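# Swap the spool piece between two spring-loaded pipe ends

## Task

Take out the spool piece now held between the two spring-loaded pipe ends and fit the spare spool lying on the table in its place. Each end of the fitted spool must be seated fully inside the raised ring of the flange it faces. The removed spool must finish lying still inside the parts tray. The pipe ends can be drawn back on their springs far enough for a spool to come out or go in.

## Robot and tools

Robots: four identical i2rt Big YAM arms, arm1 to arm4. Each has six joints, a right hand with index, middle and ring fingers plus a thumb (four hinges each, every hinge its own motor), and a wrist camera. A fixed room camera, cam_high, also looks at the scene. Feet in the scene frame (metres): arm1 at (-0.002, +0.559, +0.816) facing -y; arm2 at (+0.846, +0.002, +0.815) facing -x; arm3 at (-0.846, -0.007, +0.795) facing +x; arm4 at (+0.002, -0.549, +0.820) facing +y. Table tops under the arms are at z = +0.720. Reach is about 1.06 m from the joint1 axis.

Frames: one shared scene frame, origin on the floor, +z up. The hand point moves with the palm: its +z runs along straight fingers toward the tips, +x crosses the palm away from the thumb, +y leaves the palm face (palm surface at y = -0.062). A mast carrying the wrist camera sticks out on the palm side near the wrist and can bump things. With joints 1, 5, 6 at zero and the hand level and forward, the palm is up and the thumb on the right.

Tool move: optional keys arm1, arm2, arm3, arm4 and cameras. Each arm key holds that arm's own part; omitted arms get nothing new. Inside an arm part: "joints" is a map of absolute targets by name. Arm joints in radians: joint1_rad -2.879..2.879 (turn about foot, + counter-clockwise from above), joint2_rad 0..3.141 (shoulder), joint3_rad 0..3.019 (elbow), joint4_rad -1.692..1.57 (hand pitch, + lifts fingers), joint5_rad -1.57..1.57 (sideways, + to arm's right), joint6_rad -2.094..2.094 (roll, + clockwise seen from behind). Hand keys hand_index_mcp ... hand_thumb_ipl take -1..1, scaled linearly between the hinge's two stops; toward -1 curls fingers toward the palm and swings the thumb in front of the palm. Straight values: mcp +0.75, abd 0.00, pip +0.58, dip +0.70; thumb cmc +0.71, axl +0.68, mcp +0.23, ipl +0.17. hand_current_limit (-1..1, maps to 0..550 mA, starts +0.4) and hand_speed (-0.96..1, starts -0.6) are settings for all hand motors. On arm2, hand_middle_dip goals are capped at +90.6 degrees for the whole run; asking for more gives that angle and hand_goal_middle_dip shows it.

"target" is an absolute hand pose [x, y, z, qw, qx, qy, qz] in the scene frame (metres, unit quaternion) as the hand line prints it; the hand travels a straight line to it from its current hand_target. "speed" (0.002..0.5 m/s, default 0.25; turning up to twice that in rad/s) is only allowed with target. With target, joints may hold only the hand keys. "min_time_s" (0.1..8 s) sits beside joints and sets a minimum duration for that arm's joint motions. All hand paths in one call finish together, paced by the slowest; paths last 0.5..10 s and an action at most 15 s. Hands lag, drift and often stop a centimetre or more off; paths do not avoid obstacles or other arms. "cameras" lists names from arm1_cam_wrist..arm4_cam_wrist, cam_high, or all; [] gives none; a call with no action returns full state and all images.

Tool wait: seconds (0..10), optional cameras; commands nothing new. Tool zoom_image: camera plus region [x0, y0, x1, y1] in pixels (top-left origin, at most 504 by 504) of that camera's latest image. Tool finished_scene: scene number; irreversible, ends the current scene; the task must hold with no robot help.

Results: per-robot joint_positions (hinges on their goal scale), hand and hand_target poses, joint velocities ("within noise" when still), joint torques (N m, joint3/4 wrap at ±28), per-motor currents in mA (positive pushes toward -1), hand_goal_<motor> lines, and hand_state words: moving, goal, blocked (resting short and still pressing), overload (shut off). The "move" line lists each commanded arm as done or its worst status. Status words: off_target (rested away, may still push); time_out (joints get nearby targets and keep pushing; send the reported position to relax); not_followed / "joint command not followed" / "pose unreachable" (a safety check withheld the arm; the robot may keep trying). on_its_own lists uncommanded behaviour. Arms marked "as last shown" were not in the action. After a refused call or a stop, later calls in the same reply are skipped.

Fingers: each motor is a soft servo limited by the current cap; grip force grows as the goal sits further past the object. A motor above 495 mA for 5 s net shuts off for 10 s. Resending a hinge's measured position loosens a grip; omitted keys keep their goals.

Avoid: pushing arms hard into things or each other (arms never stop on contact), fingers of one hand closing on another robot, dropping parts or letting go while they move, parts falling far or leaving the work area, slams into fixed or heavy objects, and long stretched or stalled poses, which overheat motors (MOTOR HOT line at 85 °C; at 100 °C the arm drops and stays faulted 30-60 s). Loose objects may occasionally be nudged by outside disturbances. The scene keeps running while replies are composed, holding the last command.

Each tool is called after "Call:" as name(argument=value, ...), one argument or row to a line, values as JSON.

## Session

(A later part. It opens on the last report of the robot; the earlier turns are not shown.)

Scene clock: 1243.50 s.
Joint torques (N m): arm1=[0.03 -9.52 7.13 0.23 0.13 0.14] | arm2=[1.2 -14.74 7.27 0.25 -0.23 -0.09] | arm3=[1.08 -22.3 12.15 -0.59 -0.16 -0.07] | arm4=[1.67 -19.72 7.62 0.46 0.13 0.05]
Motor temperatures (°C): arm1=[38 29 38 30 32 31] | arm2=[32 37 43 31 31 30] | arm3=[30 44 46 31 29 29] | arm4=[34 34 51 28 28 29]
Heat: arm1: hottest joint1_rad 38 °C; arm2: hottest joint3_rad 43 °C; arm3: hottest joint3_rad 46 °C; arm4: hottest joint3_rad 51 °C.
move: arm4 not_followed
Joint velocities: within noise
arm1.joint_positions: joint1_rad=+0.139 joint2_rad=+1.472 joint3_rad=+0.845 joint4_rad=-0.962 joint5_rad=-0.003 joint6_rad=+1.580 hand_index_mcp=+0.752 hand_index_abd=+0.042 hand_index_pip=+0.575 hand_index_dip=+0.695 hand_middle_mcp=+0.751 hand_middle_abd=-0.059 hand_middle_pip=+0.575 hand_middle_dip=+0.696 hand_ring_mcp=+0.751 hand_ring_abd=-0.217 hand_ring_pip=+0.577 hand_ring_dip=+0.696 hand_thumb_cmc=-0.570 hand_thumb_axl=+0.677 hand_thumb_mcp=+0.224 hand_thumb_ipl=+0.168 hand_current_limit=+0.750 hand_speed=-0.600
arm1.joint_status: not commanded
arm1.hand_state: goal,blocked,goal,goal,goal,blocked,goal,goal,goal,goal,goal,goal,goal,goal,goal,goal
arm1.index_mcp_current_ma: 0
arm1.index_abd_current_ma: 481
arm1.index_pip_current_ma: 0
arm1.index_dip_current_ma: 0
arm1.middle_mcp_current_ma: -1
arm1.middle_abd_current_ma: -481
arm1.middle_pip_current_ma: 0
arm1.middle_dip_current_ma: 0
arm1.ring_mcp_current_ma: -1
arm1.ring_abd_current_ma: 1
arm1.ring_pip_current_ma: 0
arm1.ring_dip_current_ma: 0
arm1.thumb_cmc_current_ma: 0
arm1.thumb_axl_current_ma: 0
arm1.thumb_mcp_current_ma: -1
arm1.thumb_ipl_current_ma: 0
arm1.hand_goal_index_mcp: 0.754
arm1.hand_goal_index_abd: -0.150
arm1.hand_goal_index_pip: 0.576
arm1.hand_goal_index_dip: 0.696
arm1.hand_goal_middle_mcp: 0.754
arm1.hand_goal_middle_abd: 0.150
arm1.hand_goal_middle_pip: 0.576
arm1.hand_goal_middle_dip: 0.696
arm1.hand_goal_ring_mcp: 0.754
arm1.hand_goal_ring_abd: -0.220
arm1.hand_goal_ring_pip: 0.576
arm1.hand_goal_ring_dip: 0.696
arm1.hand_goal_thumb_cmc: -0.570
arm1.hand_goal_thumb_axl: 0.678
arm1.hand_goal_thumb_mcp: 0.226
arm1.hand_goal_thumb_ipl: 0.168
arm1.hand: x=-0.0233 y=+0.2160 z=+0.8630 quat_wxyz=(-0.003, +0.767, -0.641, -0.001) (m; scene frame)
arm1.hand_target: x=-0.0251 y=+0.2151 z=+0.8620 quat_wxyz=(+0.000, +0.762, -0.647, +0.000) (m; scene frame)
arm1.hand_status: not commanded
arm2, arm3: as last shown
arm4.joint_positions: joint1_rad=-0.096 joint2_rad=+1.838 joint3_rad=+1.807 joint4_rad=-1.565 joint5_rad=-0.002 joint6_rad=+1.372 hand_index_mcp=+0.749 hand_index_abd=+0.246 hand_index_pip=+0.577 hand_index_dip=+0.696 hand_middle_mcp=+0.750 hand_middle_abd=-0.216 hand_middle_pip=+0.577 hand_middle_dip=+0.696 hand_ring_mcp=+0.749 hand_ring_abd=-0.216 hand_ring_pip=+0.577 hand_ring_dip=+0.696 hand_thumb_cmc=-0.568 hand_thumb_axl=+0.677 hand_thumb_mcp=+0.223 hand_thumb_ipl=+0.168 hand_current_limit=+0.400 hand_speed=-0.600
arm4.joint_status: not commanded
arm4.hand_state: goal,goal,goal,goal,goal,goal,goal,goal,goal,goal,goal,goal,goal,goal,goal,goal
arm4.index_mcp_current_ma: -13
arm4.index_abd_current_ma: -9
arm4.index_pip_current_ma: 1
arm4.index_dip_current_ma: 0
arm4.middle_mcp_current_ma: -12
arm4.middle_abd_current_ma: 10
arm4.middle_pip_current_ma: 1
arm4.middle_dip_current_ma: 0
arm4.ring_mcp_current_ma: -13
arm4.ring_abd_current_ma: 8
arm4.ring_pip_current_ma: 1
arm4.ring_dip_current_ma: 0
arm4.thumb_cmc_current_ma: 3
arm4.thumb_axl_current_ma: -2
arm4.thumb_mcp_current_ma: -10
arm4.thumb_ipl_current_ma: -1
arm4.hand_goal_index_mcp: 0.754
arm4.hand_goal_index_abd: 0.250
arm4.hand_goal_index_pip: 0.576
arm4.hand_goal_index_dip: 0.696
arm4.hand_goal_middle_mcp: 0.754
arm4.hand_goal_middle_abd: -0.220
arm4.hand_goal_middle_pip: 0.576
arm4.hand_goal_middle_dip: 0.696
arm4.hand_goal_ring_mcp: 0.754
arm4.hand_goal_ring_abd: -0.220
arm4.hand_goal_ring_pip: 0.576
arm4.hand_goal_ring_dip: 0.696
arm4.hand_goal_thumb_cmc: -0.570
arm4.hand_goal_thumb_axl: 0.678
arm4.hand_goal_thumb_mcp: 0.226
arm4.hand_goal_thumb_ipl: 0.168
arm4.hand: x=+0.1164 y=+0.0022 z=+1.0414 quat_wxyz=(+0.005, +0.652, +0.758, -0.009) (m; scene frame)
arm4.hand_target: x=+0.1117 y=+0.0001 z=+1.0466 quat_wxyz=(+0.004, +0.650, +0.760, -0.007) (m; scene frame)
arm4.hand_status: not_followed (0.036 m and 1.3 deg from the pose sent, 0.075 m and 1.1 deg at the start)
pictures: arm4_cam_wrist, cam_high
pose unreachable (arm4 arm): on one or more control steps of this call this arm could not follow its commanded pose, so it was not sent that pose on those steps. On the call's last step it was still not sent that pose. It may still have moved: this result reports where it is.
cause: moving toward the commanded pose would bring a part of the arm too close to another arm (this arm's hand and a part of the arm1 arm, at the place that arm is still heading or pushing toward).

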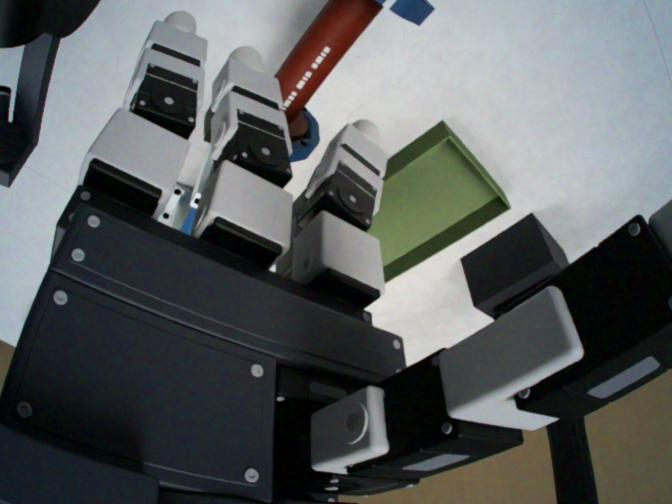

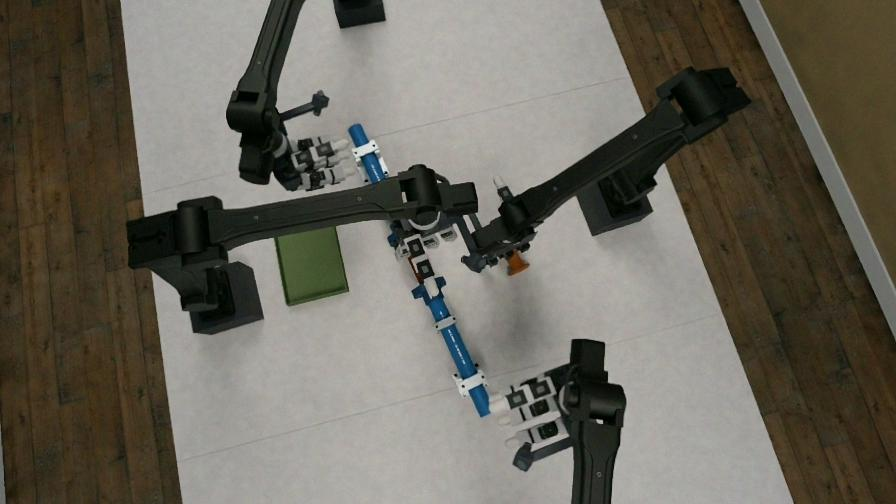

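Call:
move(
  arm1={"target": [-0.03, 0.26, 0.94, 0.0, 0.7621, -0.6475, 0.0], "speed": 0.15},
  cameras=[],
)

Call:
move(
  arm1={"target": [-0.04, 0.31, 0.862, 0.0, 0.7621, -0.6475, 0.0], "speed": 0.12},
  cameras=["arm1_cam_wrist"],
)

Call:
move(
  arm4={"target": [0.127, 0.022, 1.03, 0.0, 0.6474, 0.7622, 0.0], "speed": 0.12},
  cameras=["arm4_cam_wrist", "cam_high"],
)

Call:
zoom_image(
  camera="arm4_cam_wrist",
  region=[150, 0, 500, 200],
)

Scene clock: 1261.00 s.
Joint torques (N m): arm1=[0.97 -9 9.48 -0.69 0.11 0.16] | arm2=[1.32 -14.8 7.39 0.34 -0.23 -0.09] | arm3=[1.08 -22.36 12.16 -0.62 -0.16 -0.06] | arm4=[1.67 -19.55 7.62 0.49 0.13 0.06]
Motor temperatures (°C): arm1=[38 30 38 30 32 31] | arm2=[32 37 43 31 31 30] | arm3=[30 44 46 31 29 29] | arm4=[34 35 49 28 28 29]
Heat: arm1: hottest joint1_rad 38 °C; arm2: hottest joint3_rad 43 °C; arm3: hottest joint3_rad 46 °C; arm4: hottest joint3_rad 49 °C.
move: arm1 off_target
Joint velocities: within noise
arm1.joint_positions: joint1_rad=+0.139 joint2_rad=+1.264 joint3_rad=+0.837 joint4_rad=-1.188 joint5_rad=-0.003 joint6_rad=+1.590 hand_index_mcp=+0.752 hand_index_abd=+0.042 hand_index_pip=+0.575 hand_index_dip=+0.695 hand_middle_mcp=+0.751 hand_middle_abd=-0.058 hand_middle_pip=+0.575 hand_middle_dip=+0.696 hand_ring_mcp=+0.751 hand_ring_abd=-0.217 hand_ring_pip=+0.577 hand_ring_dip=+0.696 hand_thumb_cmc=-0.570 hand_thumb_axl=+0.677 hand_thumb_mcp=+0.224 hand_thumb_ipl=+0.168 hand_current_limit=+0.750 hand_speed=-0.600
arm1.joint_status: not commanded
arm1.hand_state: goal,blocked,goal,goal,goal,blocked,goal,goal,goal,goal,goal,goal,goal,goal,goal,goal
arm1.index_mcp_current_ma: 0
arm1.index_abd_current_ma: 481
arm1.index_pip_current_ma: 0
arm1.index_dip_current_ma: 0
arm1.middle_mcp_current_ma: -1
arm1.middle_abd_current_ma: -481
arm1.middle_pip_current_ma: 0
arm1.middle_dip_current_ma: 0
arm1.ring_mcp_current_ma: -1
arm1.ring_abd_current_ma: 1
arm1.ring_pip_current_ma: 0
arm1.ring_dip_current_ma: 0
arm1.thumb_cmc_current_ma: 0
arm1.thumb_axl_current_ma: 0
arm1.thumb_mcp_current_ma: -1
arm1.thumb_ipl_current_ma: 0
arm1.hand_goal_index_mcp: 0.754
arm1.hand_goal_index_abd: -0.150
arm1.hand_goal_index_pip: 0.576
arm1.hand_goal_index_dip: 0.696
arm1.hand_goal_middle_mcp: 0.754
arm1.hand_goal_middle_abd: 0.150
arm1.hand_goal_middle_pip: 0.576
arm1.hand_goal_middle_dip: 0.696
arm1.hand_goal_ring_mcp: 0.754
arm1.hand_goal_ring_abd: -0.220
arm1.hand_goal_ring_pip: 0.576
arm1.hand_goal_ring_dip: 0.696
arm1.hand_goal_thumb_cmc: -0.570
arm1.hand_goal_thumb_axl: 0.678
arm1.hand_goal_thumb_mcp: 0.226
arm1.hand_goal_thumb_ipl: 0.168
arm1.hand: x=-0.0323 y=+0.2646 z=+0.9272 quat_wxyz=(-0.011, +0.764, -0.645, -0.011) (m; scene frame)
arm1.hand_target: x=-0.0302 y=+0.2601 z=+0.9398 quat_wxyz=(+0.000, +0.762, -0.648, +0.000) (m; scene frame)
arm1.hand_status: off_target (0.014 m and 1.8 deg from the pose sent, 0.089 m and 1.0 deg at the start)
arm2, arm4: as last shown
arm3.joint_positions: joint1_rad=-0.331 joint2_rad=+2.237 joint3_rad=+2.360 joint4_rad=-1.665 joint5_rad=-0.014 joint6_rad=-2.086 hand_index_mcp=-0.185 hand_index_abd=-0.001 hand_index_pip=+0.577 hand_index_dip=+0.696 hand_middle_mcp=-0.185 hand_middle_abd=-0.001 hand_middle_pip=+0.577 hand_middle_dip=+0.696 hand_ring_mcp=-0.187 hand_ring_abd=-0.001 hand_ring_pip=+0.577 hand_ring_dip=+0.696 hand_thumb_cmc=-0.572 hand_thumb_axl=+0.677 hand_thumb_mcp=+0.224 hand_thumb_ipl=+0.168 hand_current_limit=+0.400 hand_speed=-0.600
arm3.joint_status: not commanded
arm3.hand_state: goal,goal,goal,goal,goal,goal,goal,goal,goal,goal,goal,goal,goal,goal,goal,goal
arm3.index_mcp_current_ma: 61
arm3.index_abd_current_ma: -2
arm3.index_pip_current_ma: 2
arm3.index_dip_current_ma: 0
arm3.middle_mcp_current_ma: 58
arm3.middle_abd_current_ma: -2
arm3.middle_pip_current_ma: 2
arm3.middle_dip_current_ma: 0
arm3.ring_mcp_current_ma: 52
arm3.ring_abd_current_ma: -1
arm3.ring_pip_current_ma: 2
arm3.ring_dip_current_ma: 0
arm3.thumb_cmc_current_ma: -8
arm3.thumb_axl_current_ma: -2
arm3.thumb_mcp_current_ma: -10
arm3.thumb_ipl_current_ma: -1
arm3.hand_goal_index_mcp: -0.200
arm3.hand_goal_index_abd: 0.000
arm3.hand_goal_index_pip: 0.576
arm3.hand_goal_index_dip: 0.696
arm3.hand_goal_middle_mcp: -0.200
arm3.hand_goal_middle_abd: 0.000
arm3.hand_goal_middle_pip: 0.576
arm3.hand_goal_middle_dip: 0.696
arm3.hand_goal_ring_mcp: -0.200
arm3.hand_goal_ring_abd: 0.000
arm3.hand_goal_ring_pip: 0.576
arm3.hand_goal_ring_dip: 0.696
arm3.hand_goal_thumb_cmc: -0.570
arm3.hand_goal_thumb_axl: 0.678
arm3.hand_goal_thumb_mcp: 0.226
arm3.hand_goal_thumb_ipl: 0.168
arm3.hand: x=-0.1915 y=-0.1764 z=+0.9905 quat_wxyz=(+0.021, -0.066, +0.998, -0.003) (m; scene frame)
arm3.hand_target: x=-0.1849 y=-0.1736 z=+0.9995 quat_wxyz=(+0.031, -0.075, +0.997, -0.010) (m; scene frame)
arm3.hand_status: not commanded
pictures: none
No camera images: "cameras" was empty.

Scene clock: 1262.40 s.
Joint torques (N m): arm1=[0.73 -7.12 6.52 0.5 0.08 0.14] | arm2=[1.32 -14.74 7.35 0.23 -0.23 -0.08] | arm3=[1.03 -22.3 12.16 -0.59 -0.15 -0.07] | arm4=[1.67 -19.6 7.64 0.46 0.13 0.05]
Motor temperatures (°C): arm1=[38 30 38 30 32 31] | arm2=[32 37 43 31 31 30] | arm3=[30 44 46 31 29 29] | arm4=[34 35 49 28 28 29]
Heat: arm1: hottest joint1_rad 38 °C; arm2: hottest joint3_rad 43 °C; arm3: hottest joint3_rad 46 °C; arm4: hottest joint3_rad 49 °C.
move: arm1 done
Joint velocities: within noise
arm1.joint_positions: joint1_rad=+0.139 joint2_rad=+1.231 joint3_rad=+0.610 joint4_rad=-0.990 joint5_rad=-0.003 joint6_rad=+1.590 hand_index_mcp=+0.753 hand_index_abd=+0.042 hand_index_pip=+0.575 hand_index_dip=+0.695 hand_middle_mcp=+0.751 hand_middle_abd=-0.058 hand_middle_pip=+0.575 hand_middle_dip=+0.696 hand_ring_mcp=+0.751 hand_ring_abd=-0.217 hand_ring_pip=+0.577 hand_ring_dip=+0.696 hand_thumb_cmc=-0.570 hand_thumb_axl=+0.677 hand_thumb_mcp=+0.223 hand_thumb_ipl=+0.168 hand_current_limit=+0.750 hand_speed=-0.600
arm1.joint_status: not commanded
arm1.hand_state: goal,blocked,goal,goal,goal,blocked,goal,goal,goal,goal,goal,goal,goal,goal,goal,goal
arm1.index_mcp_current_ma: 0
arm1.index_abd_current_ma: 481
arm1.index_pip_current_ma: 0
arm1.index_dip_current_ma: 0
arm1.middle_mcp_current_ma: -1
arm1.middle_abd_current_ma: -481
arm1.middle_pip_current_ma: 0
arm1.middle_dip_current_ma: 0
arm1.ring_mcp_current_ma: -1
arm1.ring_abd_current_ma: 1
arm1.ring_pip_current_ma: 0
arm1.ring_dip_current_ma: 0
arm1.thumb_cmc_current_ma: 0
arm1.thumb_axl_current_ma: 0
arm1.thumb_mcp_current_ma: -1
arm1.thumb_ipl_current_ma: 0
arm1.hand_goal_index_mcp: 0.754
arm1.hand_goal_index_abd: -0.150
arm1.hand_goal_index_pip: 0.576
arm1.hand_goal_index_dip: 0.696
arm1.hand_goal_middle_mcp: 0.754
arm1.hand_goal_middle_abd: 0.150
arm1.hand_goal_middle_pip: 0.576
arm1.hand_goal_middle_dip: 0.696
arm1.hand_goal_ring_mcp: 0.754
arm1.hand_goal_ring_abd: -0.220
arm1.hand_goal_ring_pip: 0.576
arm1.hand_goal_ring_dip: 0.696
arm1.hand_goal_thumb_cmc: -0.570
arm1.hand_goal_thumb_axl: 0.678
arm1.hand_goal_thumb_mcp: 0.226
arm1.hand_goal_thumb_ipl: 0.168
arm1.hand: x=-0.0413 y=+0.3115 z=+0.8605 quat_wxyz=(-0.009, +0.764, -0.645, -0.009) (m; scene frame)
arm1.hand_target: x=-0.0400 y=+0.3099 z=+0.8621 quat_wxyz=(+0.000, +0.762, -0.647, +0.000) (m; scene frame)
arm1.hand_status: done (0.002 m and 1.5 deg from the pose sent, 0.080 m and 1.8 deg at the start)
arm2.joint_positions: joint1_rad=-0.399 joint2_rad=+1.555 joint3_rad=+1.468 joint4_rad=-1.511 joint5_rad=+0.044 joint6_rad=-2.077 hand_index_mcp=-0.184 hand_index_abd=-0.001 hand_index_pip=+0.577 hand_index_dip=+0.696 hand_middle_mcp=-0.186 hand_middle_abd=-0.001 hand_middle_pip=+0.577 hand_middle_dip=+0.696 hand_ring_mcp=-0.185 hand_ring_abd=-0.001 hand_ring_pip=+0.577 hand_ring_dip=+0.696 hand_thumb_cmc=-0.571 hand_thumb_axl=+0.677 hand_thumb_mcp=+0.223 hand_thumb_ipl=+0.168 hand_current_limit=+0.400 hand_speed=-0.600
arm2.joint_status: not commanded
arm2.hand_state: goal,goal,goal,goal,goal,goal,goal,goal,goal,goal,goal,goal,goal,goal,goal,goal
arm2.index_mcp_current_ma: 26
arm2.index_abd_current_ma: 0
arm2.index_pip_current_ma: 0
arm2.index_dip_current_ma: 0
arm2.middle_mcp_current_ma: 22
arm2.middle_abd_current_ma: 0
arm2.middle_pip_current_ma: 0
arm2.middle_dip_current_ma: 0
arm2.ring_mcp_current_ma: 23
arm2.ring_abd_current_ma: 0
arm2.ring_pip_current_ma: 0
arm2.ring_dip_current_ma: 0
arm2.thumb_cmc_current_ma: -1
arm2.thumb_axl_current_ma: 0
arm2.thumb_mcp_current_ma: -3
arm2.thumb_ipl_current_ma: 0
arm2.hand_goal_index_mcp: -0.200
arm2.hand_goal_index_abd: 0.000
arm2.hand_goal_index_pip: 0.576
arm2.hand_goal_index_dip: 0.696
arm2.hand_goal_middle_mcp: -0.200
arm2.hand_goal_middle_abd: 0.000
arm2.hand_goal_middle_pip: 0.576
arm2.hand_goal_middle_dip: 0.696
arm2.hand_goal_ring_mcp: -0.200
arm2.hand_goal_ring_abd: 0.000
arm2.hand_goal_ring_pip: 0.576
arm2.hand_goal_ring_dip: 0.696
arm2.hand_goal_thumb_cmc: -0.570
arm2.hand_goal_thumb_axl: 0.678
arm2.hand_goal_thumb_mcp: 0.226
arm2.hand_goal_thumb_ipl: 0.168
arm2.hand: x=+0.4189 y=+0.1152 z=+1.0439 quat_wxyz=(+0.010, -0.999, -0.039, -0.019) (m; scene frame)
arm2.hand_target: x=+0.4198 y=+0.1193 z=+1.0501 quat_wxyz=(+0.016, -0.999, -0.037, -0.010) (m; scene frame)
arm2.hand_status: not commanded
arm3, arm4: as last shown
pictures: arm1_cam_wrist

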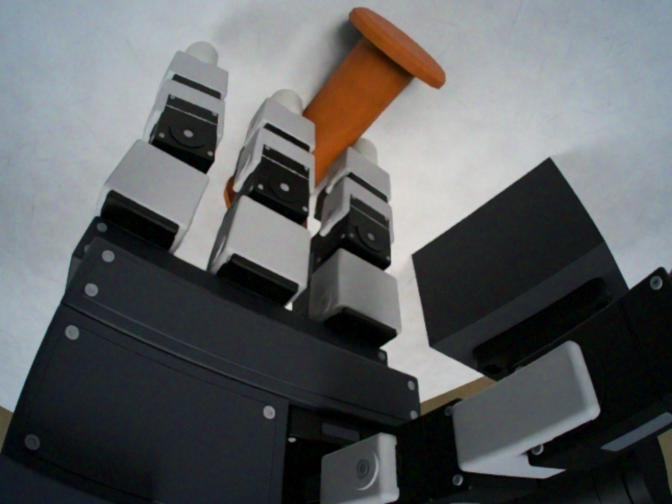

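Scene clock: 1263.43 s.
Joint torques (N m): arm1=[0.85 -7.18 6.48 0.43 0.1 0.15] | arm2=[1.14 -14.74 7.34 0.18 -0.24 -0.09] | arm3=[1.08 -22.36 12.16 -0.59 -0.16 -0.07] | arm4=[0.32 -16.62 9.85 1.11 0.27 -0.11]
Motor temperatures (°C): arm1=[38 30 38 30 32 31] | arm2=[32 37 43 31 31 30] | arm3=[30 44 46 31 29 29] | arm4=[34 35 49 28 28 29]
Heat: arm1: hottest joint1_rad 38 °C; arm2: hottest joint3_rad 43 °C; arm3: hottest joint3_rad 46 °C; arm4: hottest joint3_rad 49 °C.
move: arm4 off_target
Joint velocities: within noise
arm1, arm2, arm3: as last shown
arm1.hand: x=-0.0413 y=+0.3117 z=+0.8604 quat_wxyz=(-0.009, +0.764, -0.645, -0.009) (m; scene frame)
arm1.hand_target: x=-0.0401 y=+0.3101 z=+0.8620 quat_wxyz=(+0.000, +0.762, -0.647, +0.000) (m; scene frame)
arm4.joint_positions: joint1_rad=-0.103 joint2_rad=+1.842 joint3_rad=+1.807 joint4_rad=-1.542 joint5_rad=-0.002 joint6_rad=+1.355 hand_index_mcp=+0.749 hand_index_abd=+0.246 hand_index_pip=+0.577 hand_index_dip=+0.696 hand_middle_mcp=+0.750 hand_middle_abd=-0.216 hand_middle_pip=+0.577 hand_middle_dip=+0.696 hand_ring_mcp=+0.749 hand_ring_abd=-0.216 hand_ring_pip=+0.577 hand_ring_dip=+0.696 hand_thumb_cmc=-0.568 hand_thumb_axl=+0.677 hand_thumb_mcp=+0.223 hand_thumb_ipl=+0.168 hand_current_limit=+0.400 hand_speed=-0.600
arm4.joint_status: not commanded
arm4.hand_state: goal,goal,goal,goal,goal,goal,goal,goal,goal,goal,goal,goal,goal,goal,goal,goal
arm4.index_mcp_current_ma: -13
arm4.index_abd_current_ma: -9
arm4.index_pip_current_ma: 1
arm4.index_dip_current_ma: 0
arm4.middle_mcp_current_ma: -12
arm4.middle_abd_current_ma: 10
arm4.middle_pip_current_ma: 1
arm4.middle_dip_current_ma: 0
arm4.ring_mcp_current_ma: -13
arm4.ring_abd_current_ma: 8
arm4.ring_pip_current_ma: 1
arm4.ring_dip_current_ma: 0
arm4.thumb_cmc_current_ma: 3
arm4.thumb_axl_current_ma: -2
arm4.thumb_mcp_current_ma: -10
arm4.thumb_ipl_current_ma: -1
arm4.hand_goal_index_mcp: 0.754
arm4.hand_goal_index_abd: 0.250
arm4.hand_goal_index_pip: 0.576
arm4.hand_goal_index_dip: 0.696
arm4.hand_goal_middle_mcp: 0.754
arm4.hand_goal_middle_abd: -0.220
arm4.hand_goal_middle_pip: 0.576
arm4.hand_goal_middle_dip: 0.696
arm4.hand_goal_ring_mcp: 0.754
arm4.hand_goal_ring_abd: -0.220
arm4.hand_goal_ring_pip: 0.576
arm4.hand_goal_ring_dip: 0.696
arm4.hand_goal_thumb_cmc: -0.570
arm4.hand_goal_thumb_axl: 0.678
arm4.hand_goal_thumb_mcp: 0.226
arm4.hand_goal_thumb_ipl: 0.168
arm4.hand: x=+0.1209 y=+0.0090 z=+1.0388 quat_wxyz=(-0.001, +0.648, +0.762, -0.001) (m; scene frame)
arm4.hand_target: x=+0.1268 y=+0.0214 z=+1.0300 quat_wxyz=(+0.000, +0.647, +0.762, +0.000) (m; scene frame)
arm4.hand_status: off_target (0.017 m and 0.2 deg from the pose sent, 0.025 m and 1.3 deg at the start)
pictures: arm4_cam_wrist, cam_high

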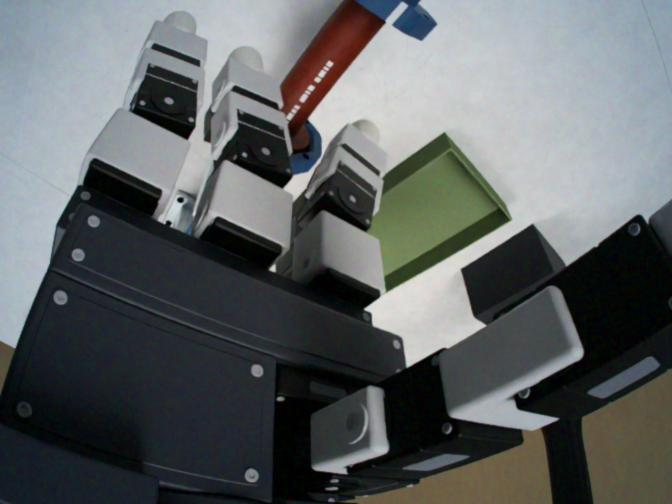

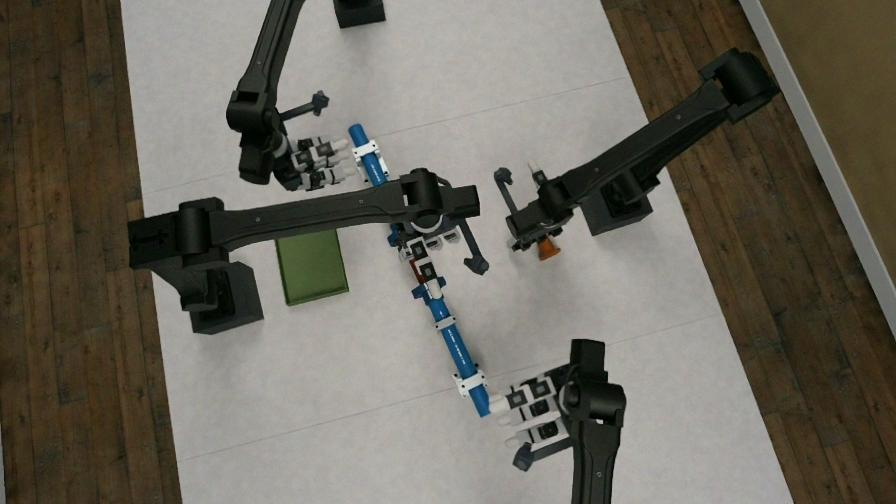

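Scaled by 1.440 from the camera's 672x504 image, which has a finer 960x720 frame.

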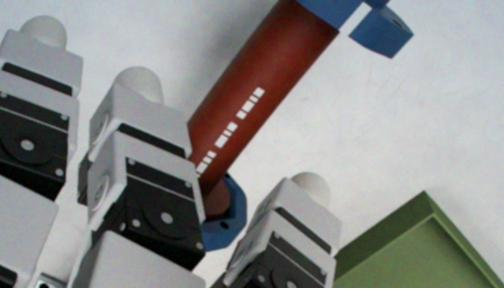

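Call:
move(
  arm4={"target": [0.1285, 0.0135, 0.98, 0.0, 0.6474, 0.7622, 0.0], "speed": 0.12},
  cameras=["arm4_cam_wrist"],
)

Call:
zoom_image(
  camera="arm4_cam_wrist",
  region=[150, 0, 500, 200],
)

Scene clock: 1290.77 s.
Joint torques (N m): arm1=[0.97 -7.41 6.48 0.44 0.1 0.12] | arm2=[1.14 -14.92 7.31 0.24 -0.23 -0.1] | arm3=[1.08 -22.36 12.18 -0.59 -0.16 -0.07] | arm4=[0.32 -16.91 7.3 1.2 0.26 -0.11]
Motor temperatures (°C): arm1=[37 30 38 30 32 31] | arm2=[32 37 43 31 31 30] | arm3=[30 44 46 31 29 29] | arm4=[34 36 49 28 28 29]
Heat: arm1: hottest joint3_rad 38 °C; arm2: hottest joint3_rad 43 °C; arm3: hottest joint3_rad 46 °C; arm4: hottest joint3_rad 49 °C.
move: arm4 off_target
Joint velocities: within noise
arm1, arm2, arm3: as last shown
arm4.joint_positions: joint1_rad=-0.105 joint2_rad=+1.843 joint3_rad=+1.696 joint4_rad=-1.408 joint5_rad=-0.002 joint6_rad=+1.351 hand_index_mcp=+0.749 hand_index_abd=+0.246 hand_index_pip=+0.577 hand_index_dip=+0.696 hand_middle_mcp=+0.750 hand_middle_abd=-0.216 hand_middle_pip=+0.577 hand_middle_dip=+0.696 hand_ring_mcp=+0.749 hand_ring_abd=-0.216 hand_ring_pip=+0.577 hand_ring_dip=+0.696 hand_thumb_cmc=-0.568 hand_thumb_axl=+0.677 hand_thumb_mcp=+0.223 hand_thumb_ipl=+0.168 hand_current_limit=+0.400 hand_speed=-0.600
arm4.joint_status: not commanded
arm4.hand_state: goal,goal,goal,goal,goal,goal,goal,goal,goal,goal,goal,goal,goal,goal,goal,goal
arm4.index_mcp_current_ma: -13
arm4.index_abd_current_ma: -9
arm4.index_pip_current_ma: 1
arm4.index_dip_current_ma: 0
arm4.middle_mcp_current_ma: -12
arm4.middle_abd_current_ma: 10
arm4.middle_pip_current_ma: 1
arm4.middle_dip_current_ma: 0
arm4.ring_mcp_current_ma: -13
arm4.ring_abd_current_ma: 8
arm4.ring_pip_current_ma: 1
arm4.ring_dip_current_ma: 0
arm4.thumb_cmc_current_ma: 3
arm4.thumb_axl_current_ma: -2
arm4.thumb_mcp_current_ma: -10
arm4.thumb_ipl_current_ma: -1
arm4.hand_goal_index_mcp: 0.754
arm4.hand_goal_index_abd: 0.250
arm4.hand_goal_index_pip: 0.576
arm4.hand_goal_index_dip: 0.696
arm4.hand_goal_middle_mcp: 0.754
arm4.hand_goal_middle_abd: -0.220
arm4.hand_goal_middle_pip: 0.576
arm4.hand_goal_middle_dip: 0.696
arm4.hand_goal_ring_mcp: 0.754
arm4.hand_goal_ring_abd: -0.220
arm4.hand_goal_ring_pip: 0.576
arm4.hand_goal_ring_dip: 0.696
arm4.hand_goal_thumb_cmc: -0.570
arm4.hand_goal_thumb_axl: 0.678
arm4.hand_goal_thumb_mcp: 0.226
arm4.hand_goal_thumb_ipl: 0.168
arm4.hand: x=+0.1223 y=+0.0112 z=+0.9963 quat_wxyz=(-0.008, +0.648, +0.762, +0.008) (m; scene frame)
arm4.hand_target: x=+0.1283 y=+0.0131 z=+0.9802 quat_wxyz=(+0.000, +0.647, +0.762, +0.000) (m; scene frame)
arm4.hand_status: off_target (0.018 m and 1.2 deg from the pose sent, 0.059 m and 0.2 deg at the start)
pictures: arm4_cam_wrist

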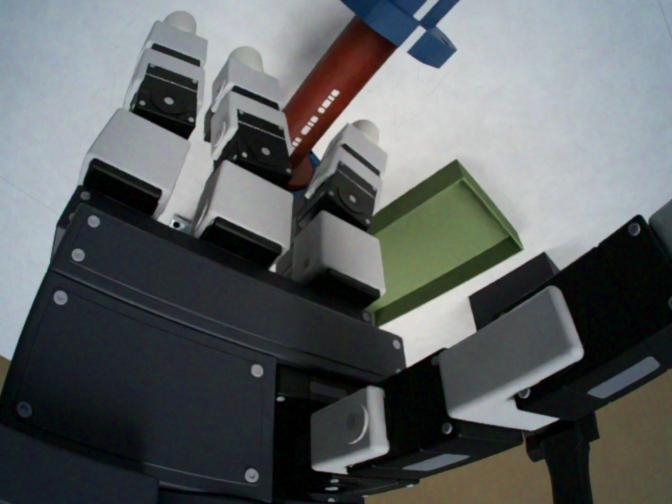

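Scaled by 1.440 from the camera's 672x504 image, which has a finer 960x720 frame.

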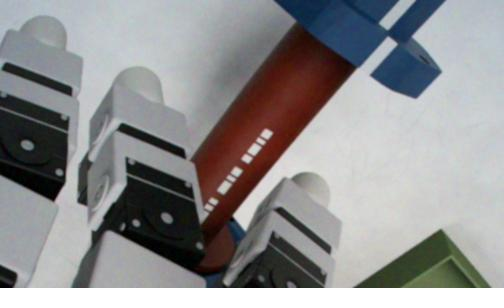

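Call:
move(
  arm4={"target": [0.119, -0.0145, 0.97, 0.0, 0.6474, 0.7622, 0.0], "speed": 0.12},
  cameras=["arm4_cam_wrist"],
)

Call:
zoom_image(
  camera="arm4_cam_wrist",
  region=[150, 0, 500, 200],
)

Scene clock: 1323.37 s.
Joint torques (N m): arm1=[0.97 -7.3 6.52 0.35 0.11 0.12] | arm2=[1.44 -14.62 7.41 0.27 -0.23 -0.08] | arm3=[1.14 -22.24 12.18 -0.59 -0.16 -0.07] | arm4=[1.32 -18.84 6.98 1.07 0.26 0.05]
Motor temperatures (°C): arm1=[37 30 37 30 32 31] | arm2=[32 37 43 31 31 30] | arm3=[30 44 47 31 29 29] | arm4=[34 37 47 28 28 29]
Heat: arm1: hottest joint1_rad 37 °C; arm2: hottest joint3_rad 43 °C; arm3: hottest joint3_rad 47 °C; arm4: hottest joint3_rad 47 °C.
move: arm4 done
Joint velocities: within noise
arm1, arm2, arm3: as last shown
arm4.joint_positions: joint1_rad=-0.105 joint2_rad=+1.814 joint3_rad=+1.572 joint4_rad=-1.351 joint5_rad=-0.002 joint6_rad=+1.351 hand_index_mcp=+0.749 hand_index_abd=+0.246 hand_index_pip=+0.577 hand_index_dip=+0.696 hand_middle_mcp=+0.750 hand_middle_abd=-0.216 hand_middle_pip=+0.577 hand_middle_dip=+0.696 hand_ring_mcp=+0.749 hand_ring_abd=-0.216 hand_ring_pip=+0.577 hand_ring_dip=+0.696 hand_thumb_cmc=-0.568 hand_thumb_axl=+0.677 hand_thumb_mcp=+0.223 hand_thumb_ipl=+0.168 hand_current_limit=+0.400 hand_speed=-0.600
arm4.joint_status: not commanded
arm4.hand_state: goal,goal,goal,goal,goal,goal,goal,goal,goal,goal,goal,goal,goal,goal,goal,goal
arm4.index_mcp_current_ma: -13
arm4.index_abd_current_ma: -9
arm4.index_pip_current_ma: 1
arm4.index_dip_current_ma: 0
arm4.middle_mcp_current_ma: -12
arm4.middle_abd_current_ma: 10
arm4.middle_pip_current_ma: 1
arm4.middle_dip_current_ma: 0
arm4.ring_mcp_current_ma: -13
arm4.ring_abd_current_ma: 8
arm4.ring_pip_current_ma: 1
arm4.ring_dip_current_ma: 0
arm4.thumb_cmc_current_ma: 3
arm4.thumb_axl_current_ma: -2
arm4.thumb_mcp_current_ma: -10
arm4.thumb_ipl_current_ma: -1
arm4.hand_goal_index_mcp: 0.754
arm4.hand_goal_index_abd: 0.250
arm4.hand_goal_index_pip: 0.576
arm4.hand_goal_index_dip: 0.696
arm4.hand_goal_middle_mcp: 0.754
arm4.hand_goal_middle_abd: -0.220
arm4.hand_goal_middle_pip: 0.576
arm4.hand_goal_middle_dip: 0.696
arm4.hand_goal_ring_mcp: 0.754
arm4.hand_goal_ring_abd: -0.220
arm4.hand_goal_ring_pip: 0.576
arm4.hand_goal_ring_dip: 0.696
arm4.hand_goal_thumb_cmc: -0.570
arm4.hand_goal_thumb_axl: 0.678
arm4.hand_goal_thumb_mcp: 0.226
arm4.hand_goal_thumb_ipl: 0.168
arm4.hand: x=+0.1208 y=-0.0151 z=+0.9652 quat_wxyz=(+0.004, +0.648, +0.762, -0.008) (m; scene frame)
arm4.hand_target: x=+0.1189 y=-0.0146 z=+0.9700 quat_wxyz=(+0.000, +0.647, +0.762, +0.000) (m; scene frame)
arm4.hand_status: done (0.005 m and 1.0 deg from the pose sent, 0.037 m and 1.2 deg at the start)
pictures: arm4_cam_wrist

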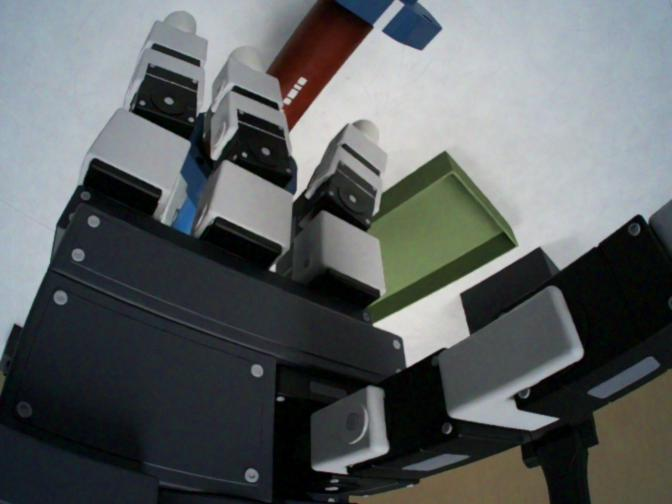

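Scaled by 1.440 from the camera's 672x504 image, which has a finer 960x720 frame.

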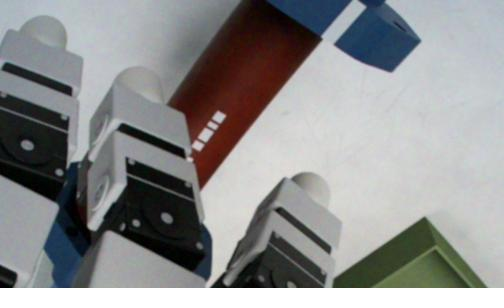

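Call:
move(
  arm4={"target": [0.1175, -0.008, 0.942, 0.0, 0.6474, 0.7622, 0.0], "speed": 0.1},
  cameras=["arm4_cam_wrist", "cam_high"],
)

Call:
zoom_image(
  camera="arm4_cam_wrist",
  region=[150, 0, 500, 200],
)

Scene clock: 1344.23 s.
Joint torques (N m): arm1=[0.91 -7.18 6.5 0.39 0.12 0.16] | arm2=[1.14 -14.92 7.39 0.32 -0.24 -0.1] | arm3=[1.08 -22.3 12.18 -0.58 -0.15 -0.07] | arm4=[1.73 -16.26 6.97 1.14 0.26 0.09]
Motor temperatures (°C): arm1=[37 30 37 30 32 31] | arm2=[32 37 43 31 31 30] | arm3=[30 45 47 31 29 29] | arm4=[34 37 46 28 28 29]
Heat: arm1: hottest joint1_rad 37 °C; arm2: hottest joint3_rad 43 °C; arm3: hottest joint3_rad 47 °C; arm4: hottest joint3_rad 46 °C.
move: arm4 off_target
Joint velocities: within noise
arm1, arm2, arm3: as last shown
arm4.joint_positions: joint1_rad=-0.105 joint2_rad=+1.814 joint3_rad=+1.547 joint4_rad=-1.290 joint5_rad=-0.002 joint6_rad=+1.351 hand_index_mcp=+0.749 hand_index_abd=+0.246 hand_index_pip=+0.577 hand_index_dip=+0.696 hand_middle_mcp=+0.750 hand_middle_abd=-0.216 hand_middle_pip=+0.577 hand_middle_dip=+0.696 hand_ring_mcp=+0.749 hand_ring_abd=-0.216 hand_ring_pip=+0.577 hand_ring_dip=+0.696 hand_thumb_cmc=-0.568 hand_thumb_axl=+0.677 hand_thumb_mcp=+0.223 hand_thumb_ipl=+0.168 hand_current_limit=+0.400 hand_speed=-0.600
arm4.joint_status: not commanded
arm4.hand_state: goal,goal,goal,goal,goal,goal,goal,goal,goal,goal,goal,goal,goal,goal,goal,goal
arm4.index_mcp_current_ma: -13
arm4.index_abd_current_ma: -9
arm4.index_pip_current_ma: 1
arm4.index_dip_current_ma: 0
arm4.middle_mcp_current_ma: -12
arm4.middle_abd_current_ma: 10
arm4.middle_pip_current_ma: 1
arm4.middle_dip_current_ma: 0
arm4.ring_mcp_current_ma: -13
arm4.ring_abd_current_ma: 8
arm4.ring_pip_current_ma: 1
arm4.ring_dip_current_ma: 0
arm4.thumb_cmc_current_ma: 3
arm4.thumb_axl_current_ma: -2
arm4.thumb_mcp_current_ma: -10
arm4.thumb_ipl_current_ma: -1
arm4.hand_goal_index_mcp: 0.754
arm4.hand_goal_index_abd: 0.250
arm4.hand_goal_index_pip: 0.576
arm4.hand_goal_index_dip: 0.696
arm4.hand_goal_middle_mcp: 0.754
arm4.hand_goal_middle_abd: -0.220
arm4.hand_goal_middle_pip: 0.576
arm4.hand_goal_middle_dip: 0.696
arm4.hand_goal_ring_mcp: 0.754
arm4.hand_goal_ring_abd: -0.220
arm4.hand_goal_ring_pip: 0.576
arm4.hand_goal_ring_dip: 0.696
arm4.hand_goal_thumb_cmc: -0.570
arm4.hand_goal_thumb_axl: 0.678
arm4.hand_goal_thumb_mcp: 0.226
arm4.hand_goal_thumb_ipl: 0.168
arm4.hand: x=+0.1212 y=-0.0085 z=+0.9559 quat_wxyz=(-0.007, +0.648, +0.762, +0.007) (m; scene frame)
arm4.hand_target: x=+0.1174 y=-0.0082 z=+0.9423 quat_wxyz=(+0.000, +0.647, +0.762, +0.000) (m; scene frame)
arm4.hand_status: off_target (0.014 m and 1.1 deg from the pose sent, 0.024 m and 1.0 deg at the start)
pictures: arm4_cam_wrist, cam_high

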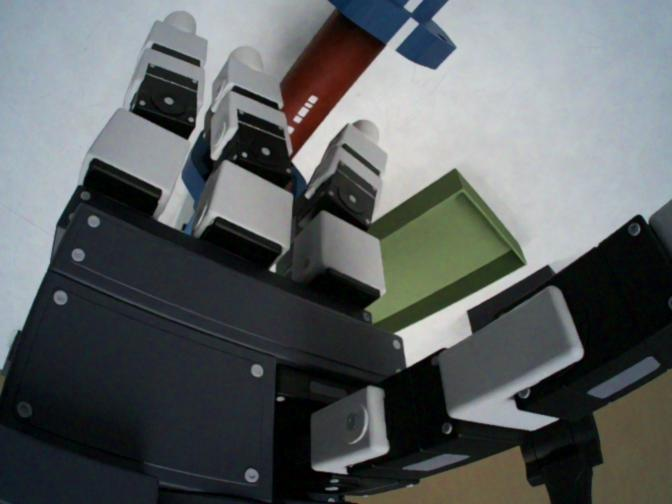

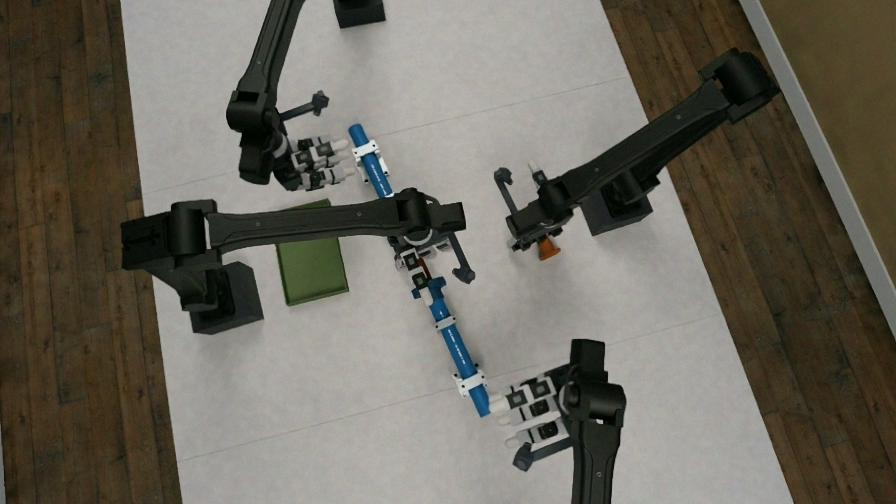

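Scaled by 1.440 from the camera's 672x504 image, which has a finer 960x720 frame.

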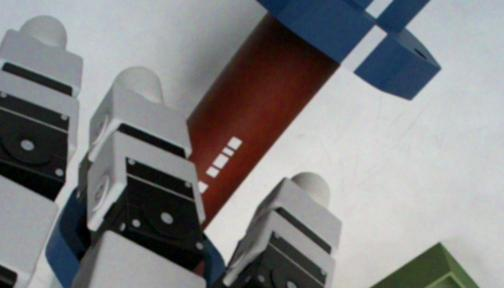

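Call:
move(
  arm4={"target": [0.1155, -0.0085, 0.922, 0.0, 0.6474, 0.7622, 0.0], "speed": 0.1},
  cameras=["arm4_cam_wrist"],
)

Call:
zoom_image(
  camera="arm4_cam_wrist",
  region=[150, 0, 500, 200],
)

Scene clock: 1358.73 s.
Joint torques (N m): arm1=[0.85 -7.3 6.46 0.42 0.1 0.13] | arm2=[1.14 -14.74 7.41 0.32 -0.24 -0.09] | arm3=[1.08 -22.3 12.16 -0.61 -0.15 -0.07] | arm4=[1.79 -15.44 6.94 1.18 0.27 0.11]
Motor temperatures (°C): arm1=[37 30 37 30 32 31] | arm2=[32 37 43 31 31 30] | arm3=[29 45 47 31 29 29] | arm4=[34 37 44 28 28 29]
Heat: arm1: hottest joint1_rad 37 °C; arm2: hottest joint3_rad 43 °C; arm3: hottest joint3_rad 47 °C; arm4: hottest joint3_rad 44 °C.
move: arm4 off_target
Joint velocities: within noise
arm1, arm2, arm3: as last shown
arm4.joint_positions: joint1_rad=-0.103 joint2_rad=+1.815 joint3_rad=+1.512 joint4_rad=-1.242 joint5_rad=-0.002 joint6_rad=+1.352 hand_index_mcp=+0.749 hand_index_abd=+0.246 hand_index_pip=+0.577 hand_index_dip=+0.696 hand_middle_mcp=+0.750 hand_middle_abd=-0.216 hand_middle_pip=+0.577 hand_middle_dip=+0.696 hand_ring_mcp=+0.749 hand_ring_abd=-0.216 hand_ring_pip=+0.577 hand_ring_dip=+0.696 hand_thumb_cmc=-0.568 hand_thumb_axl=+0.677 hand_thumb_mcp=+0.223 hand_thumb_ipl=+0.168 hand_current_limit=+0.400 hand_speed=-0.600
arm4.joint_status: not commanded
arm4.hand_state: goal,goal,goal,goal,goal,goal,goal,goal,goal,goal,goal,goal,goal,goal,goal,goal
arm4.index_mcp_current_ma: -13
arm4.index_abd_current_ma: -9
arm4.index_pip_current_ma: 1
arm4.index_dip_current_ma: 0
arm4.middle_mcp_current_ma: -12
arm4.middle_abd_current_ma: 10
arm4.middle_pip_current_ma: 1
arm4.middle_dip_current_ma: 0
arm4.ring_mcp_current_ma: -13
arm4.ring_abd_current_ma: 8
arm4.ring_pip_current_ma: 1
arm4.ring_dip_current_ma: 0
arm4.thumb_cmc_current_ma: 3
arm4.thumb_axl_current_ma: -2
arm4.thumb_mcp_current_ma: -10
arm4.thumb_ipl_current_ma: -1
arm4.hand_goal_index_mcp: 0.754
arm4.hand_goal_index_abd: 0.250
arm4.hand_goal_index_pip: 0.576
arm4.hand_goal_index_dip: 0.696
arm4.hand_goal_middle_mcp: 0.754
arm4.hand_goal_middle_abd: -0.220
arm4.hand_goal_middle_pip: 0.576
arm4.hand_goal_middle_dip: 0.696
arm4.hand_goal_ring_mcp: 0.754
arm4.hand_goal_ring_abd: -0.220
arm4.hand_goal_ring_pip: 0.576
arm4.hand_goal_ring_dip: 0.696
arm4.hand_goal_thumb_cmc: -0.570
arm4.hand_goal_thumb_axl: 0.678
arm4.hand_goal_thumb_mcp: 0.226
arm4.hand_goal_thumb_ipl: 0.168
arm4.hand: x=+0.1201 y=-0.0088 z=+0.9425 quat_wxyz=(-0.010, +0.647, +0.762, +0.012) (m; scene frame)
arm4.hand_target: x=+0.1156 y=-0.0092 z=+0.9225 quat_wxyz=(+0.000, +0.647, +0.762, +0.000) (m; scene frame)
arm4.hand_status: off_target (0.021 m and 1.8 deg from the pose sent, 0.034 m and 1.1 deg at the start)
pictures: arm4_cam_wrist

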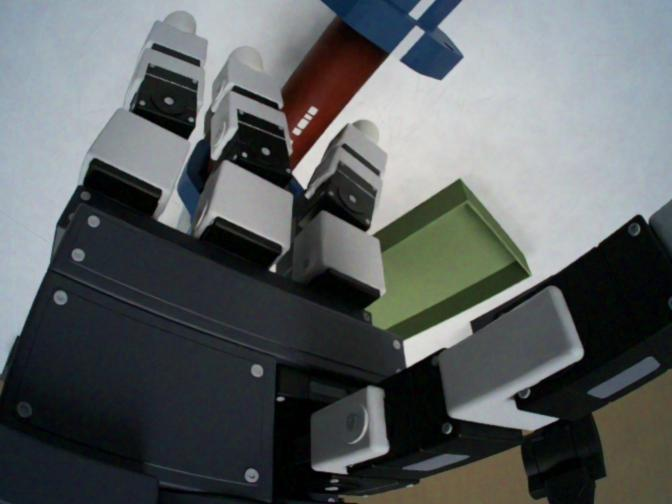

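Scaled by 1.440 from the camera's 672x504 image, which has a finer 960x720 frame.

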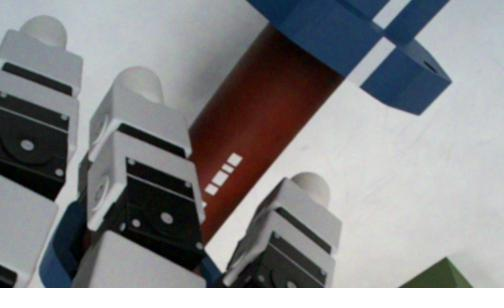

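Call:
move(
  arm4={"target": [0.1140, -0.0095, 0.912, 0.0, 0.6474, 0.7622, 0.0], "speed": 0.1},
  cameras=[],
)

Call:
move(
  arm4={"joints": {"hand_index_abd": -0.10, "hand_middle_abd": 0.10, "hand_current_limit": 0.75}},
  cameras=["arm4_cam_wrist"],
)

Scene clock: 1370.93 s.
Joint torques (N m): arm1=[0.97 -7.06 6.52 0.44 0.09 0.13] | arm2=[1.2 -14.86 7.36 0.27 -0.24 -0.11] | arm3=[1.08 -22.3 12.19 -0.59 -0.16 -0.07] | arm4=[1.73 -15.62 6.87 1.2 0.27 0.11]
Motor temperatures (°C): arm1=[37 30 37 30 32 31] | arm2=[32 37 43 31 31 30] | arm3=[29 45 47 31 29 29] | arm4=[34 38 44 28 28 29]
Heat: arm1: hottest joint1_rad 37 °C; arm2: hottest joint3_rad 43 °C; arm3: hottest joint3_rad 47 °C; arm4: hottest joint3_rad 44 °C.
move: arm4 off_target
Joint velocities: within noise
arm1, arm2, arm3: as last shown
arm4.joint_positions: joint1_rad=-0.101 joint2_rad=+1.823 joint3_rad=+1.493 joint4_rad=-1.217 joint5_rad=-0.002 joint6_rad=+1.354 hand_index_mcp=+0.749 hand_index_abd=+0.246 hand_index_pip=+0.577 hand_index_dip=+0.696 hand_middle_mcp=+0.750 hand_middle_abd=-0.216 hand_middle_pip=+0.577 hand_middle_dip=+0.696 hand_ring_mcp=+0.749 hand_ring_abd=-0.216 hand_ring_pip=+0.577 hand_ring_dip=+0.696 hand_thumb_cmc=-0.568 hand_thumb_axl=+0.677 hand_thumb_mcp=+0.223 hand_thumb_ipl=+0.168 hand_current_limit=+0.400 hand_speed=-0.600
arm4.joint_status: not commanded
arm4.hand_state: goal,goal,goal,goal,goal,goal,goal,goal,goal,goal,goal,goal,goal,goal,goal,goal
arm4.index_mcp_current_ma: -13
arm4.index_abd_current_ma: -9
arm4.index_pip_current_ma: 1
arm4.index_dip_current_ma: 0
arm4.middle_mcp_current_ma: -12
arm4.middle_abd_current_ma: 10
arm4.middle_pip_current_ma: 1
arm4.middle_dip_current_ma: 0
arm4.ring_mcp_current_ma: -13
arm4.ring_abd_current_ma: 8
arm4.ring_pip_current_ma: 1
arm4.ring_dip_current_ma: 0
arm4.thumb_cmc_current_ma: 3
arm4.thumb_axl_current_ma: -2
arm4.thumb_mcp_current_ma: -10
arm4.thumb_ipl_current_ma: -1
arm4.hand_goal_index_mcp: 0.754
arm4.hand_goal_index_abd: 0.250
arm4.hand_goal_index_pip: 0.576
arm4.hand_goal_index_dip: 0.696
arm4.hand_goal_middle_mcp: 0.754
arm4.hand_goal_middle_abd: -0.220
arm4.hand_goal_middle_pip: 0.576
arm4.hand_goal_middle_dip: 0.696
arm4.hand_goal_ring_mcp: 0.754
arm4.hand_goal_ring_abd: -0.220
arm4.hand_goal_ring_pip: 0.576
arm4.hand_goal_ring_dip: 0.696
arm4.hand_goal_thumb_cmc: -0.570
arm4.hand_goal_thumb_axl: 0.678
arm4.hand_goal_thumb_mcp: 0.226
arm4.hand_goal_thumb_ipl: 0.168
arm4.hand: x=+0.1186 y=-0.0096 z=+0.9316 quat_wxyz=(-0.010, +0.647, +0.762, +0.011) (m; scene frame)
arm4.hand_target: x=+0.1141 y=-0.0101 z=+0.9122 quat_wxyz=(+0.000, +0.647, +0.762, +0.000) (m; scene frame)
arm4.hand_status: off_target (0.020 m and 1.7 deg from the pose sent, 0.031 m and 1.8 deg at the start)
pictures: none
No camera images: "cameras" was empty.

Scene clock: 1371.43 s.
Joint torques (N m): arm1=[0.91 -7.59 6.48 0.43 0.11 0.13] | arm2=[1.03 -14.86 7.38 0.24 -0.24 -0.09] | arm3=[1.03 -22.3 12.19 -0.62 -0.16 -0.07] | arm4=[1.73 -15.38 6.91 1.17 0.26 0.11]
Motor temperatures (°C): arm1=[37 30 37 30 32 31] | arm2=[32 37 43 31 31 30] | arm3=[29 45 47 31 29 29] | arm4=[34 38 44 28 28 29]
Heat: arm1: hottest joint1_rad 37 °C; arm2: hottest joint3_rad 43 °C; arm3: hottest joint3_rad 47 °C; arm4: hottest joint3_rad 44 °C.
move: arm4 off_target
Joint velocities: within noise
arm1, arm2: as last shown
arm3.joint_positions: joint1_rad=-0.331 joint2_rad=+2.237 joint3_rad=+2.360 joint4_rad=-1.665 joint5_rad=-0.014 joint6_rad=-2.086 hand_index_mcp=-0.185 hand_index_abd=-0.001 hand_index_pip=+0.577 hand_index_dip=+0.696 hand_middle_mcp=-0.185 hand_middle_abd=-0.001 hand_middle_pip=+0.577 hand_middle_dip=+0.696 hand_ring_mcp=-0.187 hand_ring_abd=-0.001 hand_ring_pip=+0.577 hand_ring_dip=+0.696 hand_thumb_cmc=-0.572 hand_thumb_axl=+0.677 hand_thumb_mcp=+0.224 hand_thumb_ipl=+0.168 hand_current_limit=+0.400 hand_speed=-0.600
arm3.joint_status: not commanded
arm3.hand_state: goal,goal,goal,goal,goal,goal,goal,goal,goal,goal,goal,goal,goal,goal,goal,goal
arm3.index_mcp_current_ma: 61
arm3.index_abd_current_ma: -2
arm3.index_pip_current_ma: 2
arm3.index_dip_current_ma: 0
arm3.middle_mcp_current_ma: 58
arm3.middle_abd_current_ma: -2
arm3.middle_pip_current_ma: 2
arm3.middle_dip_current_ma: 0
arm3.ring_mcp_current_ma: 52
arm3.ring_abd_current_ma: -1
arm3.ring_pip_current_ma: 2
arm3.ring_dip_current_ma: 0
arm3.thumb_cmc_current_ma: -8
arm3.thumb_axl_current_ma: -2
arm3.thumb_mcp_current_ma: -10
arm3.thumb_ipl_current_ma: -1
arm3.hand_goal_index_mcp: -0.200
arm3.hand_goal_index_abd: 0.000
arm3.hand_goal_index_pip: 0.576
arm3.hand_goal_index_dip: 0.696
arm3.hand_goal_middle_mcp: -0.200
arm3.hand_goal_middle_abd: 0.000
arm3.hand_goal_middle_pip: 0.576
arm3.hand_goal_middle_dip: 0.696
arm3.hand_goal_ring_mcp: -0.200
arm3.hand_goal_ring_abd: 0.000
arm3.hand_goal_ring_pip: 0.576
arm3.hand_goal_ring_dip: 0.696
arm3.hand_goal_thumb_cmc: -0.570
arm3.hand_goal_thumb_axl: 0.678
arm3.hand_goal_thumb_mcp: 0.226
arm3.hand_goal_thumb_ipl: 0.168
arm3.hand: x=-0.1915 y=-0.1764 z=+0.9905 quat_wxyz=(+0.021, -0.066, +0.998, -0.003) (m; scene frame)
arm3.hand_target: x=-0.1849 y=-0.1736 z=+0.9995 quat_wxyz=(+0.031, -0.075, +0.997, -0.010) (m; scene frame)
arm3.hand_status: not commanded
arm4.joint_positions: joint1_rad=-0.101 joint2_rad=+1.823 joint3_rad=+1.493 joint4_rad=-1.217 joint5_rad=-0.002 joint6_rad=+1.354 hand_index_mcp=+0.750 hand_index_abd=+0.170 hand_index_pip=+0.577 hand_index_dip=+0.696 hand_middle_mcp=+0.750 hand_middle_abd=-0.149 hand_middle_pip=+0.577 hand_middle_dip=+0.696 hand_ring_mcp=+0.749 hand_ring_abd=-0.216 hand_ring_pip=+0.577 hand_ring_dip=+0.696 hand_thumb_cmc=-0.569 hand_thumb_axl=+0.677 hand_thumb_mcp=+0.223 hand_thumb_ipl=+0.168 hand_current_limit=+0.750 hand_speed=-0.600
arm4.joint_status: hand_index_abd off_target (ended at +0.170, target -0.100); hand_middle_abd off_target (ended at -0.149, target +0.100); the others done
arm4.hand_state: goal,blocked,goal,goal,goal,blocked,goal,goal,goal,goal,goal,goal,goal,goal,goal,goal
arm4.index_mcp_current_ma: -12
arm4.index_abd_current_ma: 481
arm4.index_pip_current_ma: 1
arm4.index_dip_current_ma: 0
arm4.middle_mcp_current_ma: -11
arm4.middle_abd_current_ma: -481
arm4.middle_pip_current_ma: 1
arm4.middle_dip_current_ma: 0
arm4.ring_mcp_current_ma: -13
arm4.ring_abd_current_ma: 7
arm4.ring_pip_current_ma: 1
arm4.ring_dip_current_ma: 0
arm4.thumb_cmc_current_ma: 3
arm4.thumb_axl_current_ma: -2
arm4.thumb_mcp_current_ma: -10
arm4.thumb_ipl_current_ma: -1
arm4.hand_goal_index_mcp: 0.754
arm4.hand_goal_index_abd: -0.100
arm4.hand_goal_index_pip: 0.576
arm4.hand_goal_index_dip: 0.696
arm4.hand_goal_middle_mcp: 0.754
arm4.hand_goal_middle_abd: 0.100
arm4.hand_goal_middle_pip: 0.576
arm4.hand_goal_middle_dip: 0.696
arm4.hand_goal_ring_mcp: 0.754
arm4.hand_goal_ring_abd: -0.220
arm4.hand_goal_ring_pip: 0.576
arm4.hand_goal_ring_dip: 0.696
arm4.hand_goal_thumb_cmc: -0.570
arm4.hand_goal_thumb_axl: 0.678
arm4.hand_goal_thumb_mcp: 0.226
arm4.hand_goal_thumb_ipl: 0.168
arm4.hand: x=+0.1186 y=-0.0095 z=+0.9316 quat_wxyz=(-0.010, +0.647, +0.762, +0.011) (m; scene frame)
arm4.hand_target: x=+0.1141 y=-0.0102 z=+0.9122 quat_wxyz=(+0.000, +0.647, +0.762, +0.000) (m; scene frame)
arm4.hand_status: not commanded
pictures: arm4_cam_wrist

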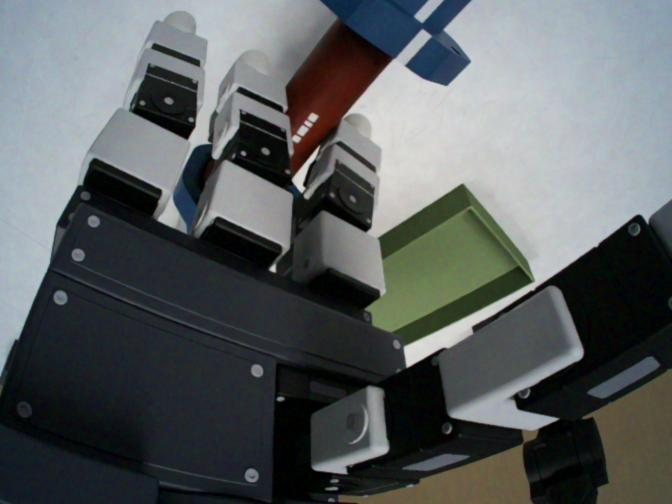

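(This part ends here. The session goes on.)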